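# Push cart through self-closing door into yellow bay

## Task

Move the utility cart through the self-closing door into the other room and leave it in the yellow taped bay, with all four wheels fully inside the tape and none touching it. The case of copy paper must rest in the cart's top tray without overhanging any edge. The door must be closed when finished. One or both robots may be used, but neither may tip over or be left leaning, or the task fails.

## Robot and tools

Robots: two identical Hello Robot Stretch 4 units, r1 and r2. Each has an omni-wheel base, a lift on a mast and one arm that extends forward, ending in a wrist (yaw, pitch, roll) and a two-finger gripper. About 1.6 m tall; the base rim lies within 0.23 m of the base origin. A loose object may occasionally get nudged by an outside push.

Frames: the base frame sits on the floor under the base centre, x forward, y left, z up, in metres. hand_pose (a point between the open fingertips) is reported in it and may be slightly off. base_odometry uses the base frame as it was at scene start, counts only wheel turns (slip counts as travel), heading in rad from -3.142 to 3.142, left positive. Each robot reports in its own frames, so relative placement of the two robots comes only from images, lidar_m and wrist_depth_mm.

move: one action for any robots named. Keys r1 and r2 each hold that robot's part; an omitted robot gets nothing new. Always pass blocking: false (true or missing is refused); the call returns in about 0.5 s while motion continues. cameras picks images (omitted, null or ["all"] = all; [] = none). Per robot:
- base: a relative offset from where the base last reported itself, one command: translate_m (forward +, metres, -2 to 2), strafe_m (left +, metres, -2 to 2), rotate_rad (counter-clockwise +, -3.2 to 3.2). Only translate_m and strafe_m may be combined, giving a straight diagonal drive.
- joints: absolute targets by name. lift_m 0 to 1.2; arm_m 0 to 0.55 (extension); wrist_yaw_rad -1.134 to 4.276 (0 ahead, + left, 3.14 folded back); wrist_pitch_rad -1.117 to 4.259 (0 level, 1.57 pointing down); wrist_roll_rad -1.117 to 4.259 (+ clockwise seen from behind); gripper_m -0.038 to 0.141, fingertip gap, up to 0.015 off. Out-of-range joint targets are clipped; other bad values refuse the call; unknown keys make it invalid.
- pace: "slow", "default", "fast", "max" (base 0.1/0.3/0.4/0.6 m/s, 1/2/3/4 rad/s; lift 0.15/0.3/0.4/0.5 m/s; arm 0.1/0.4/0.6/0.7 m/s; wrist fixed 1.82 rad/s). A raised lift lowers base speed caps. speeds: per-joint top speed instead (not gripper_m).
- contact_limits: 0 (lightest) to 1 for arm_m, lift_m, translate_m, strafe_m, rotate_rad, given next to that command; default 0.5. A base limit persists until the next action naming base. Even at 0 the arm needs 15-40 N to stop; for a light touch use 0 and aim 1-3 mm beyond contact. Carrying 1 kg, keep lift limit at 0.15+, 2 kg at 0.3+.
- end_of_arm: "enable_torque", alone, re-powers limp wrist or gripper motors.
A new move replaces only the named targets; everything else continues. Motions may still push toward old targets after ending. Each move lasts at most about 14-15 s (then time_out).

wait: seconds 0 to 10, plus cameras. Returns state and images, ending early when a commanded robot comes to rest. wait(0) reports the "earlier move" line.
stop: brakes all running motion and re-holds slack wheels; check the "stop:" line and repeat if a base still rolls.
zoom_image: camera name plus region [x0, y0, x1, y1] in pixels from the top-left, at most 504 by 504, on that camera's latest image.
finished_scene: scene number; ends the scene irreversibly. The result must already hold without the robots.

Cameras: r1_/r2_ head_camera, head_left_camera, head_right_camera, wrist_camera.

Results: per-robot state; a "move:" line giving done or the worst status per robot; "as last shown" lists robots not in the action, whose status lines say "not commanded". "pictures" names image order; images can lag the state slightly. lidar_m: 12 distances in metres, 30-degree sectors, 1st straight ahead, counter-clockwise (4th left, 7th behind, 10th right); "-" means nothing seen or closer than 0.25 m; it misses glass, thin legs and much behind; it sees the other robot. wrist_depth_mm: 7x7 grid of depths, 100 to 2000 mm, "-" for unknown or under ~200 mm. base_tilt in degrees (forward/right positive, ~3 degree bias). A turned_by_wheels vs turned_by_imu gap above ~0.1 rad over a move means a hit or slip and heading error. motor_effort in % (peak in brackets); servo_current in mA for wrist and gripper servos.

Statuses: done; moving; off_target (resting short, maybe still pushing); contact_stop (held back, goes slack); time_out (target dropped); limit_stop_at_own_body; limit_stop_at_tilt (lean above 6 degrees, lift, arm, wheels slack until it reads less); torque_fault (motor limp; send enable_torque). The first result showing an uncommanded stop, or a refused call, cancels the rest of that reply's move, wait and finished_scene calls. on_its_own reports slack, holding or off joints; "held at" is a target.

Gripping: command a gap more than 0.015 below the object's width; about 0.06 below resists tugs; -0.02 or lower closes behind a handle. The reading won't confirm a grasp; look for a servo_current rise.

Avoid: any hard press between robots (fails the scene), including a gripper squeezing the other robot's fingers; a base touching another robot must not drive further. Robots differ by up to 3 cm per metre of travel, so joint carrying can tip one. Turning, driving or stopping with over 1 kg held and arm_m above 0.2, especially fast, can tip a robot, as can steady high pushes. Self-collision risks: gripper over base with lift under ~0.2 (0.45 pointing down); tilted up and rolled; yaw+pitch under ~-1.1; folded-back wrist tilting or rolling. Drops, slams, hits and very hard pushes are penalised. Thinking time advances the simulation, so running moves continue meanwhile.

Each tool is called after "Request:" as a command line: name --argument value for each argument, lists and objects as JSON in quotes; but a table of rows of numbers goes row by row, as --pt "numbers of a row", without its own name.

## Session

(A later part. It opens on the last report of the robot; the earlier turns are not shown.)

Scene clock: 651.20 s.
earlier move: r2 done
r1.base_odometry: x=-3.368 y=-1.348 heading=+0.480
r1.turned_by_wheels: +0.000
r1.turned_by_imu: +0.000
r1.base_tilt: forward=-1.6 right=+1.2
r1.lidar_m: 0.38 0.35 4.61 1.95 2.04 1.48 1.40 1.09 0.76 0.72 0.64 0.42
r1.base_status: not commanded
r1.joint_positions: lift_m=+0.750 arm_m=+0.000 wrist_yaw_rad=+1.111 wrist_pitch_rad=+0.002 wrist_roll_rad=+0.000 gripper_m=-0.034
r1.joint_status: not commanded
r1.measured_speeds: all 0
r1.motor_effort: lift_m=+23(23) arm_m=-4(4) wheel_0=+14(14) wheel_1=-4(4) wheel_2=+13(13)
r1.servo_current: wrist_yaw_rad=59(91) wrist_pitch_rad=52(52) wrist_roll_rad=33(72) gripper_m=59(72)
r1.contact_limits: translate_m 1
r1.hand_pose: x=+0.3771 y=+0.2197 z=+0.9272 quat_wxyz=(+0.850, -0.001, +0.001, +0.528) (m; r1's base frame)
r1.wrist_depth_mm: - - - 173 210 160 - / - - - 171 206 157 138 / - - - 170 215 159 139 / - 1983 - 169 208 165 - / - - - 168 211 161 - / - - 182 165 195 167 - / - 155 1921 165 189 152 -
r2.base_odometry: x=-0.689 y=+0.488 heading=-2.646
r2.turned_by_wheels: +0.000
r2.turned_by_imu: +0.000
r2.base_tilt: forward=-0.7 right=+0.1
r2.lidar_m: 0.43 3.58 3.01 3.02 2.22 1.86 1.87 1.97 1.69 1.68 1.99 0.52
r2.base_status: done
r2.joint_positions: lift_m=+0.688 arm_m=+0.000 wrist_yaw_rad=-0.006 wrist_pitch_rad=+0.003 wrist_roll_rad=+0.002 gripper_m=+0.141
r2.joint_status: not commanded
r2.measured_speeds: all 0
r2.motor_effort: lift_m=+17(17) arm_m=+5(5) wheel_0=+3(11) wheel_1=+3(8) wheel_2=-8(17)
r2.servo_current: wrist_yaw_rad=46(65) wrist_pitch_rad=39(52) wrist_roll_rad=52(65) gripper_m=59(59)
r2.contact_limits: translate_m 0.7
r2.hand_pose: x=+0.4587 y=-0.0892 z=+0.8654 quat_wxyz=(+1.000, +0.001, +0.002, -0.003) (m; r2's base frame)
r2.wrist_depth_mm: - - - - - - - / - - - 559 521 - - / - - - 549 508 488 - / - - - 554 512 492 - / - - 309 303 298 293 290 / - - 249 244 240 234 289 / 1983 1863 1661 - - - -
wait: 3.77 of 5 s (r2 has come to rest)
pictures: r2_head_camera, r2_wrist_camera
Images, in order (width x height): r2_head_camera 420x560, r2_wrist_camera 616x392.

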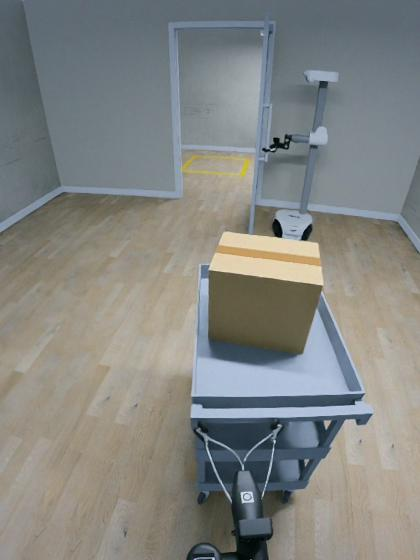

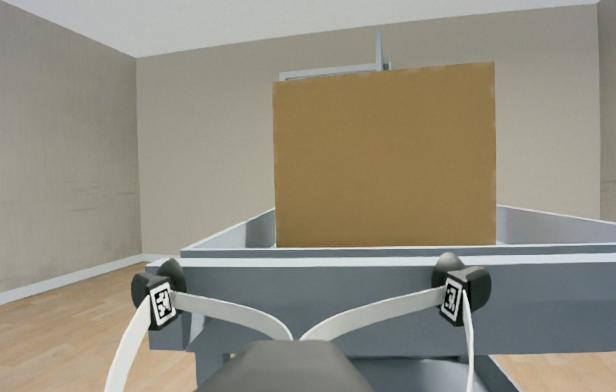

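Request:
move --blocking false --r2 '{"base":{"translate_m":-0.05,"strafe_m":-0.19}}' --cameras '[]'

Request:
wait --seconds 3 --cameras '[]'

Request:
move --blocking false --r2 '{"base":{"rotate_rad":0.06}}' --cameras '[]'

Request:
wait --seconds 1.5 --cameras '[]'

Request:
move --blocking false --r2 '{"base":{"translate_m":0.35},"pace":"slow","contact_limits":{"translate_m":0.7}}' --cameras '[]'

Request:
wait --seconds 5 --cameras '["r2_head_camera","r2_wrist_camera"]'

Scene clock: 674.03 s.
move: r2 moving
r1: as last shown
r1.lidar_m: 0.39 0.35 4.61 1.98 2.05 1.49 1.40 1.10 0.77 0.72 0.64 0.42
r1.motor_effort: lift_m=+23(23) arm_m=-3(4) wheel_0=+13(14) wheel_1=-4(4) wheel_2=+13(13)
r1.servo_current: wrist_yaw_rad=65(85) wrist_pitch_rad=33(46) wrist_roll_rad=39(72) gripper_m=65(65)
r1.contact_limits: translate_m 1
r1.wrist_depth_mm: - - - 173 210 160 - / - - - 171 205 156 138 / - - - 170 213 158 139 / - 1983 - 170 208 166 - / - - - 168 211 161 - / - - 183 166 194 167 - / - 154 1921 165 188 152 -
r2.base_odometry: x=-0.697 y=+0.520 heading=-2.646
r2.turned_by_wheels: +0.000
r2.turned_by_imu: +0.001
r2.base_tilt: forward=-0.7 right=+0.0
r2.lidar_m: 0.46 3.64 3.08 3.07 2.21 1.86 1.86 1.94 1.64 1.66 1.91 0.52
r2.base_status: translate_m moving; strafe_m moving
r2.joint_positions: lift_m=+0.688 arm_m=+0.000 wrist_yaw_rad=-0.003 wrist_pitch_rad=+0.003 wrist_roll_rad=+0.002 gripper_m=+0.141
r2.joint_status: not commanded
r2.measured_speeds: translate_m=-0.034 strafe_m=-0.120 rotate_rad=-0.002 lift_m=+0.000 arm_m=+0.000 wrist_yaw_rad=+0.005 wrist_pitch_rad=+0.000 wrist_roll_rad=+0.000
r2.motor_effort: lift_m=+17(17) arm_m=+5(5) wheel_0=+6(13) wheel_1=-12(12) wheel_2=+8(9)
r2.servo_current: wrist_yaw_rad=59(65) wrist_pitch_rad=39(52) wrist_roll_rad=46(59) gripper_m=52(52)
r2.hand_pose: x=+0.4590 y=-0.0883 z=+0.8654 quat_wxyz=(+1.000, +0.001, +0.002, -0.001) (m; r2's base frame)
r2.wrist_depth_mm: - - - - - - - / - - - 559 512 - - / - - - 549 512 - - / - - - 554 517 496 - / - - 312 307 301 293 290 / - - 252 248 244 237 236 / 1921 1808 327 - - - 1708
pictures: none
No camera images: "cameras" was empty.

Scene clock: 675.57 s.
earlier move: r2 done
r1.base_odometry: x=-3.368 y=-1.348 heading=+0.480
r1.turned_by_wheels: +0.000
r1.turned_by_imu: +0.000
r1.base_tilt: forward=-1.5 right=+1.2
r1.lidar_m: 0.37 0.34 4.58 1.98 2.09 1.47 1.40 1.07 0.77 0.72 0.64 0.43
r1.base_status: not commanded
r1.joint_positions: lift_m=+0.750 arm_m=+0.000 wrist_yaw_rad=+1.111 wrist_pitch_rad=+0.002 wrist_roll_rad=+0.000 gripper_m=-0.034
r1.joint_status: not commanded
r1.measured_speeds: all 0
r1.motor_effort: lift_m=+23(23) arm_m=-4(4) wheel_0=+13(14) wheel_1=-4(5) wheel_2=+13(13)
r1.servo_current: wrist_yaw_rad=78(98) wrist_pitch_rad=39(52) wrist_roll_rad=46(72) gripper_m=59(65)
r1.contact_limits: translate_m 1
r1.hand_pose: x=+0.3771 y=+0.2197 z=+0.9272 quat_wxyz=(+0.850, -0.001, +0.001, +0.528) (m; r1's base frame)
r1.wrist_depth_mm: - - - 173 210 161 - / - - - 171 206 156 138 / - - - 170 213 158 139 / - 1983 - 169 208 166 - / - - - 169 211 161 - / - - 183 165 194 167 - / - 155 - 165 189 152 -
r2.base_odometry: x=-0.735 y=+0.679 heading=-2.646
r2.turned_by_wheels: +0.000
r2.turned_by_imu: +0.000
r2.base_tilt: forward=-0.7 right=+0.1
r2.lidar_m: 0.50 0.55 3.22 3.24 2.19 1.87 1.86 1.79 1.50 1.51 1.71 0.51
r2.base_status: done
r2.joint_positions: lift_m=+0.688 arm_m=+0.000 wrist_yaw_rad=-0.003 wrist_pitch_rad=+0.003 wrist_roll_rad=+0.002 gripper_m=+0.141
r2.joint_status: not commanded
r2.measured_speeds: all 0
r2.motor_effort: lift_m=+17(17) arm_m=+5(5) wheel_0=+4(13) wheel_1=-1(13) wheel_2=+5(9)
r2.servo_current: wrist_yaw_rad=46(65) wrist_pitch_rad=46(52) wrist_roll_rad=59(59) gripper_m=52(59)
r2.hand_pose: x=+0.4590 y=-0.0882 z=+0.8654 quat_wxyz=(+1.000, +0.001, +0.002, -0.001) (m; r2's base frame)
r2.wrist_depth_mm: - - - - - - - / - - - 559 - - - / - - 591 549 - - - / - - 591 554 - - - / 309 306 580 296 283 273 - / 364 218 287 285 198 270 - / 1708 1863 - - - 364 1863
wait: 1.53 of 3 s (r2 has come to rest)
pictures: none
No camera images: "cameras" was empty.

Scene clock: 676.07 s.
move: r2 moving
r1: as last shown
r1.base_tilt: forward=-1.6 right=+1.2
r1.lidar_m: 0.39 0.37 4.59 1.96 2.06 1.48 1.39 1.09 0.77 0.70 0.64 0.44
r1.motor_effort: lift_m=+23(23) arm_m=-3(4) wheel_0=+13(14) wheel_1=-4(4) wheel_2=+13(13)
r1.servo_current: wrist_yaw_rad=65(85) wrist_pitch_rad=39(46) wrist_roll_rad=46(52) gripper_m=59(65)
r1.contact_limits: translate_m 1
r1.wrist_depth_mm: - - - 173 211 161 - / - - - 171 205 157 138 / - - - 170 215 158 139 / - 1921 - 169 208 166 - / - - - 168 211 161 - / - - 183 166 195 167 - / - 155 1921 165 189 151 -
r2.base_odometry: x=-0.735 y=+0.679 heading=-2.587
r2.turned_by_wheels: +0.059
r2.turned_by_imu: +0.058
r2.base_tilt: forward=-0.7 right=+0.1
r2.lidar_m: 0.50 0.54 3.22 3.25 2.12 1.85 1.86 1.70 1.47 1.50 1.84 0.54
r2.base_status: rotate_rad moving
r2.joint_positions: lift_m=+0.688 arm_m=+0.000 wrist_yaw_rad=-0.002 wrist_pitch_rad=+0.003 wrist_roll_rad=+0.002 gripper_m=+0.141
r2.joint_status: not commanded
r2.measured_speeds: all 0
r2.motor_effort: lift_m=+17(17) arm_m=+5(5) wheel_0=-2(5) wheel_1=-2(7) wheel_2=-5(9)
r2.servo_current: wrist_yaw_rad=52(59) wrist_pitch_rad=39(46) wrist_roll_rad=46(59) gripper_m=52(52)
r2.hand_pose: x=+0.4590 y=-0.0881 z=+0.8654 quat_wxyz=(+1.000, +0.001, +0.002, -0.001) (m; r2's base frame)
r2.wrist_depth_mm: - - - - - - - / - - - 574 - - - / - - 615 559 574 - - / - - 615 564 539 - - / 319 307 303 294 281 273 - / 379 220 286 283 211 259 255 / 1983 1808 1863 - - 1756 1708
pictures: none
No camera images: "cameras" was empty.

Scene clock: 676.20 s.
earlier move: r2 done
r1.base_odometry: x=-3.368 y=-1.348 heading=+0.480
r1.turned_by_wheels: +0.000
r1.turned_by_imu: +0.000
r1.base_tilt: forward=-1.5 right=+1.2
r1.lidar_m: 0.38 0.36 4.61 1.97 2.10 1.46 1.39 1.08 0.78 0.73 0.62 0.43
r1.base_status: not commanded
r1.joint_positions: lift_m=+0.750 arm_m=+0.000 wrist_yaw_rad=+1.111 wrist_pitch_rad=+0.002 wrist_roll_rad=+0.000 gripper_m=-0.034
r1.joint_status: not commanded
r1.measured_speeds: all 0
r1.motor_effort: lift_m=+23(23) arm_m=-4(4) wheel_0=+13(14) wheel_1=-4(4) wheel_2=+13(13)
r1.servo_current: wrist_yaw_rad=78(85) wrist_pitch_rad=39(46) wrist_roll_rad=72(72) gripper_m=59(65)
r1.contact_limits: translate_m 1
r1.hand_pose: x=+0.3771 y=+0.2197 z=+0.9272 quat_wxyz=(+0.850, -0.001, +0.001, +0.528) (m; r1's base frame)
r1.wrist_depth_mm: - - - 174 210 161 - / - - - 170 205 157 138 / - - - 170 215 158 139 / - 1921 - 169 208 165 - / - - - 168 210 161 - / - - 183 165 195 167 - / - 154 1983 165 187 151 -
r2.base_odometry: x=-0.735 y=+0.679 heading=-2.587
r2.turned_by_wheels: +0.000
r2.turned_by_imu: +0.000
r2.base_tilt: forward=-0.7 right=+0.1
r2.lidar_m: 0.51 0.54 3.21 3.24 2.08 1.86 1.87 1.73 1.49 1.51 1.81 0.55
r2.base_status: done
r2.joint_positions: lift_m=+0.688 arm_m=+0.000 wrist_yaw_rad=-0.002 wrist_pitch_rad=+0.003 wrist_roll_rad=+0.002 gripper_m=+0.141
r2.joint_status: not commanded
r2.measured_speeds: all 0
r2.motor_effort: lift_m=+17(17) arm_m=+5(5) wheel_0=-3(5) wheel_1=-3(7) wheel_2=-4(9)
r2.servo_current: wrist_yaw_rad=39(59) wrist_pitch_rad=39(46) wrist_roll_rad=52(59) gripper_m=52(52)
r2.hand_pose: x=+0.4590 y=-0.0881 z=+0.8654 quat_wxyz=(+1.000, +0.001, +0.002, -0.001) (m; r2's base frame)
r2.wrist_depth_mm: - - - - - - - / - - - 574 - - - / - - 615 559 574 - - / - - 615 569 535 - - / 319 307 303 294 282 270 - / 377 218 286 285 211 258 255 / 1863 1756 1863 - - 1756 1708
wait: 0.13 of 1.5 s (r2 has come to rest)
pictures: none
No camera images: "cameras" was empty.

Scene clock: 676.70 s.
move: r2 moving
r1: as last shown
r1.base_tilt: forward=-1.6 right=+1.2
r1.lidar_m: 0.40 0.36 4.61 1.97 2.06 1.48 1.39 1.09 0.77 0.72 0.64 0.43
r1.motor_effort: lift_m=+23(23) arm_m=-3(4) wheel_0=+14(14) wheel_1=-4(4) wheel_2=+13(13)
r1.servo_current: wrist_yaw_rad=85(85) wrist_pitch_rad=46(46) wrist_roll_rad=78(78) gripper_m=59(72)
r1.contact_limits: translate_m 1
r1.wrist_depth_mm: - - - 173 211 161 - / - - - 171 204 157 138 / - - - 170 215 158 139 / - 1921 - 168 208 165 - / - - - 169 210 161 - / - - 183 165 195 167 - / - 154 1921 165 188 151 -
r2.base_odometry: x=-0.746 y=+0.673 heading=-2.586
r2.turned_by_wheels: +0.000
r2.turned_by_imu: +0.000
r2.base_tilt: forward=-0.7 right=+0.1
r2.lidar_m: 0.49 0.56 3.20 3.23 2.13 1.88 1.87 1.70 1.50 1.50 1.81 0.53
r2.base_status: translate_m moving
r2.joint_positions: lift_m=+0.688 arm_m=+0.000 wrist_yaw_rad=-0.002 wrist_pitch_rad=+0.003 wrist_roll_rad=+0.002 gripper_m=+0.141
r2.joint_status: not commanded
r2.measured_speeds: translate_m=+0.048 strafe_m=+0.000 rotate_rad=+0.001 lift_m=+0.000 arm_m=+0.000 wrist_yaw_rad=+0.000 wrist_pitch_rad=+0.000 wrist_roll_rad=+0.000
r2.motor_effort: lift_m=+17(17) arm_m=+5(5) wheel_0=+2(7) wheel_1=+5(6) wheel_2=-9(10)
r2.servo_current: wrist_yaw_rad=52(59) wrist_pitch_rad=39(46) wrist_roll_rad=46(52) gripper_m=52(59)
r2.contact_limits: translate_m 0.7
r2.hand_pose: x=+0.4590 y=-0.0881 z=+0.8654 quat_wxyz=(+1.000, +0.001, +0.002, -0.001) (m; r2's base frame)
r2.wrist_depth_mm: - - - - - - - / - - - 559 - - - / - - 603 544 539 - - / - - 609 549 549 - - / 309 307 300 296 315 272 - / 330 219 277 272 258 248 245 / 1863 1756 1863 - - 1708 1708
pictures: none
No camera images: "cameras" was empty.

Scene clock: 680.97 s.
earlier move: r2 done
r1.base_odometry: x=-3.368 y=-1.348 heading=+0.480
r1.turned_by_wheels: +0.000
r1.turned_by_imu: +0.000
r1.base_tilt: forward=-1.6 right=+1.2
r1.lidar_m: 0.39 0.36 4.59 1.61 2.07 1.47 1.39 1.09 0.76 0.73 0.65 0.41
r1.base_status: not commanded
r1.joint_positions: lift_m=+0.750 arm_m=+0.000 wrist_yaw_rad=+1.111 wrist_pitch_rad=+0.002 wrist_roll_rad=+0.000 gripper_m=-0.034
r1.joint_status: not commanded
r1.measured_speeds: all 0
r1.motor_effort: lift_m=+23(23) arm_m=-4(4) wheel_0=+14(14) wheel_1=-4(5) wheel_2=+13(13)
r1.servo_current: wrist_yaw_rad=59(104) wrist_pitch_rad=46(52) wrist_roll_rad=46(78) gripper_m=59(72)
r1.contact_limits: translate_m 1
r1.hand_pose: x=+0.3771 y=+0.2197 z=+0.9272 quat_wxyz=(+0.850, -0.001, +0.001, +0.528) (m; r1's base frame)
r1.wrist_depth_mm: - - - 173 210 161 - / - - - 171 206 156 138 / - - - 170 215 158 139 / - 1708 - 169 209 165 - / - - - 168 211 161 - / - - 183 165 194 167 - / - 148 1921 165 188 151 -
r2.base_odometry: x=-1.032 y=+0.495 heading=-2.587
r2.turned_by_wheels: +0.000
r2.turned_by_imu: -0.001
r2.base_tilt: forward=-0.7 right=+0.1
r2.lidar_m: 0.50 3.58 3.14 3.13 2.46 2.18 2.20 1.80 1.59 1.63 1.92 0.51
r2.base_status: done
r2.joint_positions: lift_m=+0.688 arm_m=+0.000 wrist_yaw_rad=-0.007 wrist_pitch_rad=+0.003 wrist_roll_rad=+0.002 gripper_m=+0.141
r2.joint_status: not commanded
r2.measured_speeds: all 0
r2.motor_effort: lift_m=+17(17) arm_m=+5(5) wheel_0=+3(10) wheel_1=+4(8) wheel_2=-7(16)
r2.servo_current: wrist_yaw_rad=52(65) wrist_pitch_rad=39(46) wrist_roll_rad=52(65) gripper_m=46(59)
r2.contact_limits: translate_m 0.7
r2.hand_pose: x=+0.4586 y=-0.0895 z=+0.8654 quat_wxyz=(+1.000, +0.001, +0.002, -0.004) (m; r2's base frame)
r2.wrist_depth_mm: - - - - - - - / - - - 559 512 492 - / - - - 544 517 492 - / - - - 549 521 496 - / - - 304 300 298 294 290 / - - 243 241 239 234 235 / - 1808 1661 - - - 1661
wait: 4.27 of 5 s (r2 has come to rest)
pictures: r2_head_camera, r2_wrist_camera
Images, in order (width x height): r2_head_camera 420x560, r2_wrist_camera 616x392.

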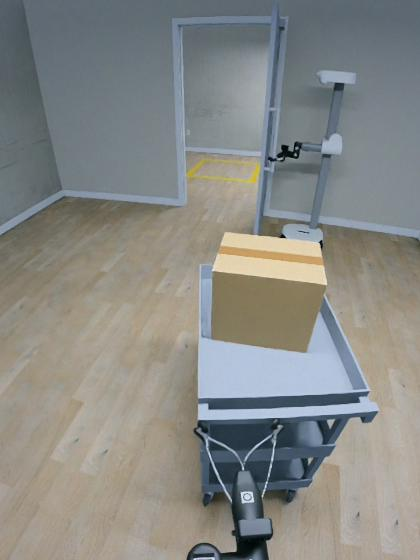

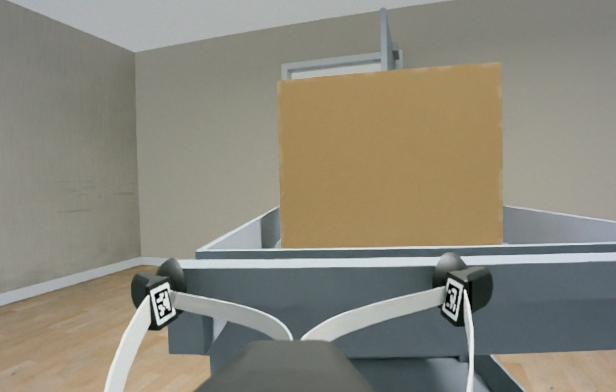

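Request:
move --blocking false --r2 '{"base":{"translate_m":-0.04,"strafe_m":-0.17}}' --cameras '[]'

Request:
wait --seconds 3 --cameras '["r2_wrist_camera"]'

Request:
move --blocking false --r2 '{"base":{"translate_m":0.2},"pace":"slow","contact_limits":{"translate_m":0.7}}' --cameras '[]'

Request:
wait --seconds 5 --cameras '["r2_head_camera","r2_wrist_camera"]'

Scene clock: 695.03 s.
move: r2 moving
r1: as last shown
r1.lidar_m: 0.39 0.36 4.60 1.60 2.08 1.46 1.39 1.11 0.76 0.74 0.64 0.43
r1.motor_effort: lift_m=+23(23) arm_m=-4(4) wheel_0=+13(14) wheel_1=-4(4) wheel_2=+13(13)
r1.servo_current: wrist_yaw_rad=65(78) wrist_pitch_rad=33(46) wrist_roll_rad=52(52) gripper_m=59(65)
r1.contact_limits: translate_m 1
r1.wrist_depth_mm: - - - 173 211 161 - / - - - 172 206 156 138 / - - - 171 213 158 139 / - 1661 - 169 208 165 - / - - - 168 211 160 - / - - 183 165 194 167 - / - 148 1983 165 189 152 -
r2.base_odometry: x=-1.043 y=+0.526 heading=-2.586
r2.turned_by_wheels: +0.000
r2.turned_by_imu: +0.001
r2.base_tilt: forward=-0.7 right=+0.0
r2.lidar_m: 0.49 3.59 3.16 3.16 2.52 2.19 2.21 1.79 1.57 1.58 1.87 0.52
r2.base_status: translate_m moving; strafe_m moving
r2.joint_positions: lift_m=+0.688 arm_m=+0.000 wrist_yaw_rad=-0.003 wrist_pitch_rad=+0.003 wrist_roll_rad=+0.002 gripper_m=+0.141
r2.joint_status: not commanded
r2.measured_speeds: translate_m=-0.028 strafe_m=-0.124 rotate_rad=-0.003 lift_m=+0.000 arm_m=+0.000 wrist_yaw_rad=+0.008 wrist_pitch_rad=+0.000 wrist_roll_rad=+0.000
r2.motor_effort: lift_m=+17(17) arm_m=+4(5) wheel_0=+8(11) wheel_1=-10(11) wheel_2=+5(6)
r2.servo_current: wrist_yaw_rad=52(59) wrist_pitch_rad=39(46) wrist_roll_rad=52(59) gripper_m=52(59)
r2.hand_pose: x=+0.4590 y=-0.0883 z=+0.8654 quat_wxyz=(+1.000, +0.001, +0.002, -0.002) (m; r2's base frame)
r2.wrist_depth_mm: - - - - - - - / - - - 559 517 - - / - - - 549 517 492 - / - - - 549 517 496 - / - - 309 306 303 297 439 / - - 250 247 244 238 238 / 1921 1863 322 - - 820 1661
pictures: none
No camera images: "cameras" was empty.

Scene clock: 696.47 s.
earlier move: r2 done
r1.base_odometry: x=-3.368 y=-1.348 heading=+0.480
r1.turned_by_wheels: +0.000
r1.turned_by_imu: +0.000
r1.base_tilt: forward=-1.6 right=+1.2
r1.lidar_m: 0.39 0.37 4.56 1.64 2.08 1.46 1.37 1.12 0.76 0.73 0.61 0.40
r1.base_status: not commanded
r1.joint_positions: lift_m=+0.750 arm_m=+0.000 wrist_yaw_rad=+1.111 wrist_pitch_rad=+0.002 wrist_roll_rad=+0.000 gripper_m=-0.034
r1.joint_status: not commanded
r1.measured_speeds: all 0
r1.motor_effort: lift_m=+23(23) arm_m=-3(4) wheel_0=+14(14) wheel_1=-4(4) wheel_2=+13(13)
r1.servo_current: wrist_yaw_rad=72(91) wrist_pitch_rad=46(52) wrist_roll_rad=33(65) gripper_m=65(72)
r1.contact_limits: translate_m 1
r1.hand_pose: x=+0.3771 y=+0.2197 z=+0.9272 quat_wxyz=(+0.850, -0.001, +0.001, +0.528) (m; r1's base frame)
r1.wrist_depth_mm: - - - 173 210 161 - / - - - 171 206 157 138 / - - - 171 215 158 139 / - 1661 - 169 209 165 - / - - - 168 210 161 - / - - 183 165 195 167 - / - 147 1863 165 189 151 -
r2.base_odometry: x=-1.088 y=+0.660 heading=-2.586
r2.turned_by_wheels: +0.000
r2.turned_by_imu: +0.000
r2.base_tilt: forward=-0.7 right=+0.1
r2.lidar_m: 0.49 0.52 3.31 3.32 2.51 2.22 2.19 1.63 1.42 1.44 1.71 0.54
r2.base_status: done
r2.joint_positions: lift_m=+0.688 arm_m=+0.000 wrist_yaw_rad=-0.003 wrist_pitch_rad=+0.003 wrist_roll_rad=+0.002 gripper_m=+0.141
r2.joint_status: not commanded
r2.measured_speeds: all 0
r2.motor_effort: lift_m=+17(17) arm_m=+5(5) wheel_0=+3(12) wheel_1=-2(12) wheel_2=+7(8)
r2.servo_current: wrist_yaw_rad=46(65) wrist_pitch_rad=46(46) wrist_roll_rad=52(65) gripper_m=52(59)
r2.hand_pose: x=+0.4590 y=-0.0882 z=+0.8654 quat_wxyz=(+1.000, +0.001, +0.002, -0.001) (m; r2's base frame)
r2.wrist_depth_mm: - - - - - - - / - - - 554 - - - / - - 580 544 - - - / - - 591 549 798 - - / 310 306 300 291 282 276 - / 310 218 279 277 198 267 267 / 1808 1756 1808 - 1808 1661 1756
wait: 1.43 of 3 s (r2 has come to rest)
pictures: r2_wrist_camera
Images, in order (width x height): r2_wrist_camera 616x392.

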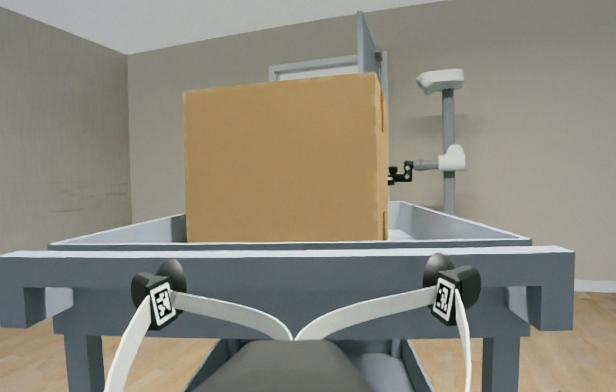

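Scene clock: 696.97 s.
move: r2 moving
r1: as last shown
r1.lidar_m: 0.39 0.36 4.59 1.62 2.07 1.47 1.38 1.11 0.74 0.72 0.63 0.43
r1.motor_effort: lift_m=+23(23) arm_m=-4(4) wheel_0=+13(14) wheel_1=-4(4) wheel_2=+13(13)
r1.servo_current: wrist_yaw_rad=78(85) wrist_pitch_rad=33(46) wrist_roll_rad=39(65) gripper_m=59(65)
r1.contact_limits: translate_m 1
r1.wrist_depth_mm: - - - 173 211 160 - / - - - 171 206 157 138 / - - - 171 215 158 139 / - 1708 - 169 209 166 - / - - - 168 211 161 - / - - 183 165 195 167 - / - 148 - 165 189 152 -
r2.base_odometry: x=-1.098 y=+0.654 heading=-2.586
r2.turned_by_wheels: +0.000
r2.turned_by_imu: +0.000
r2.base_tilt: forward=-0.7 right=+0.1
r2.lidar_m: 0.49 0.51 3.29 3.32 2.52 2.21 2.21 1.62 1.42 1.42 1.71 0.51
r2.base_status: translate_m moving
r2.joint_positions: lift_m=+0.688 arm_m=+0.000 wrist_yaw_rad=-0.003 wrist_pitch_rad=+0.003 wrist_roll_rad=+0.002 gripper_m=+0.141
r2.joint_status: not commanded
r2.measured_speeds: translate_m=+0.049 strafe_m=+0.000 rotate_rad=+0.001 lift_m=+0.000 arm_m=+0.000 wrist_yaw_rad=+0.000 wrist_pitch_rad=+0.000 wrist_roll_rad=+0.000
r2.motor_effort: lift_m=+17(17) arm_m=+5(5) wheel_0=+5(8) wheel_1=+7(7) wheel_2=-9(10)
r2.servo_current: wrist_yaw_rad=46(65) wrist_pitch_rad=39(46) wrist_roll_rad=52(52) gripper_m=59(59)
r2.contact_limits: translate_m 0.7
r2.hand_pose: x=+0.4590 y=-0.0882 z=+0.8654 quat_wxyz=(+1.000, +0.001, +0.002, -0.001) (m; r2's base frame)
r2.wrist_depth_mm: - - - - - - - / - - - 544 - - - / - - 569 535 - - - / - - 574 539 603 - - / 340 334 329 325 281 274 315 / 310 273 268 265 262 257 257 / 1863 1756 1808 - - 1708 1756
pictures: none
No camera images: "cameras" was empty.

Scene clock: 699.77 s.
earlier move: r2 done
r1.base_odometry: x=-3.368 y=-1.348 heading=+0.480
r1.turned_by_wheels: +0.000
r1.turned_by_imu: +0.000
r1.base_tilt: forward=-1.5 right=+1.2
r1.lidar_m: 0.39 0.35 1.65 1.44 2.02 1.47 1.39 1.09 0.77 0.73 0.61 0.42
r1.base_status: not commanded
r1.joint_positions: lift_m=+0.750 arm_m=+0.000 wrist_yaw_rad=+1.111 wrist_pitch_rad=+0.002 wrist_roll_rad=+0.000 gripper_m=-0.034
r1.joint_status: not commanded
r1.measured_speeds: all 0
r1.motor_effort: lift_m=+23(23) arm_m=-4(4) wheel_0=+13(14) wheel_1=-4(5) wheel_2=+13(13)
r1.servo_current: wrist_yaw_rad=52(91) wrist_pitch_rad=39(52) wrist_roll_rad=52(72) gripper_m=65(72)
r1.contact_limits: translate_m 1
r1.hand_pose: x=+0.3771 y=+0.2197 z=+0.9272 quat_wxyz=(+0.850, -0.001, +0.001, +0.528) (m; r1's base frame)
r1.wrist_depth_mm: - - - 173 211 161 - / - - - 171 206 156 138 / - - - 170 216 158 139 / - 1499 - 169 209 166 - / - - - 168 210 161 - / - - 182 166 194 167 - / 1708 147 1983 165 188 152 -
r2.base_odometry: x=-1.258 y=+0.555 heading=-2.586
r2.turned_by_wheels: +0.000
r2.turned_by_imu: -0.001
r2.base_tilt: forward=-0.7 right=+0.0
r2.lidar_m: 0.44 3.71 3.28 3.26 2.74 2.39 2.40 1.71 1.48 1.49 1.78 0.51
r2.base_status: done
r2.joint_positions: lift_m=+0.688 arm_m=+0.000 wrist_yaw_rad=-0.005 wrist_pitch_rad=+0.003 wrist_roll_rad=+0.002 gripper_m=+0.141
r2.joint_status: not commanded
r2.measured_speeds: all 0
r2.motor_effort: lift_m=+17(17) arm_m=+5(5) wheel_0=+4(11) wheel_1=+3(8) wheel_2=-8(18)
r2.servo_current: wrist_yaw_rad=46(65) wrist_pitch_rad=39(46) wrist_roll_rad=46(65) gripper_m=46(59)
r2.contact_limits: translate_m 0.7
r2.hand_pose: x=+0.4588 y=-0.0888 z=+0.8654 quat_wxyz=(+1.000, +0.001, +0.002, -0.002) (m; r2's base frame)
r2.wrist_depth_mm: - - - - - - - / - - - 530 496 - - / - - 554 525 496 - - / - - 559 530 500 - - / - 304 303 300 297 293 291 / 249 245 242 240 237 235 235 / 1808 334 1708 - - 1618 325
wait: 2.80 of 5 s (r2 has come to rest)
pictures: r2_head_camera, r2_wrist_camera
Images, in order (width x height): r2_head_camera 420x560, r2_wrist_camera 616x392.

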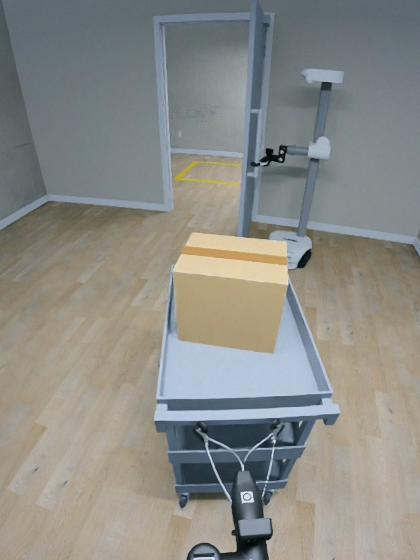

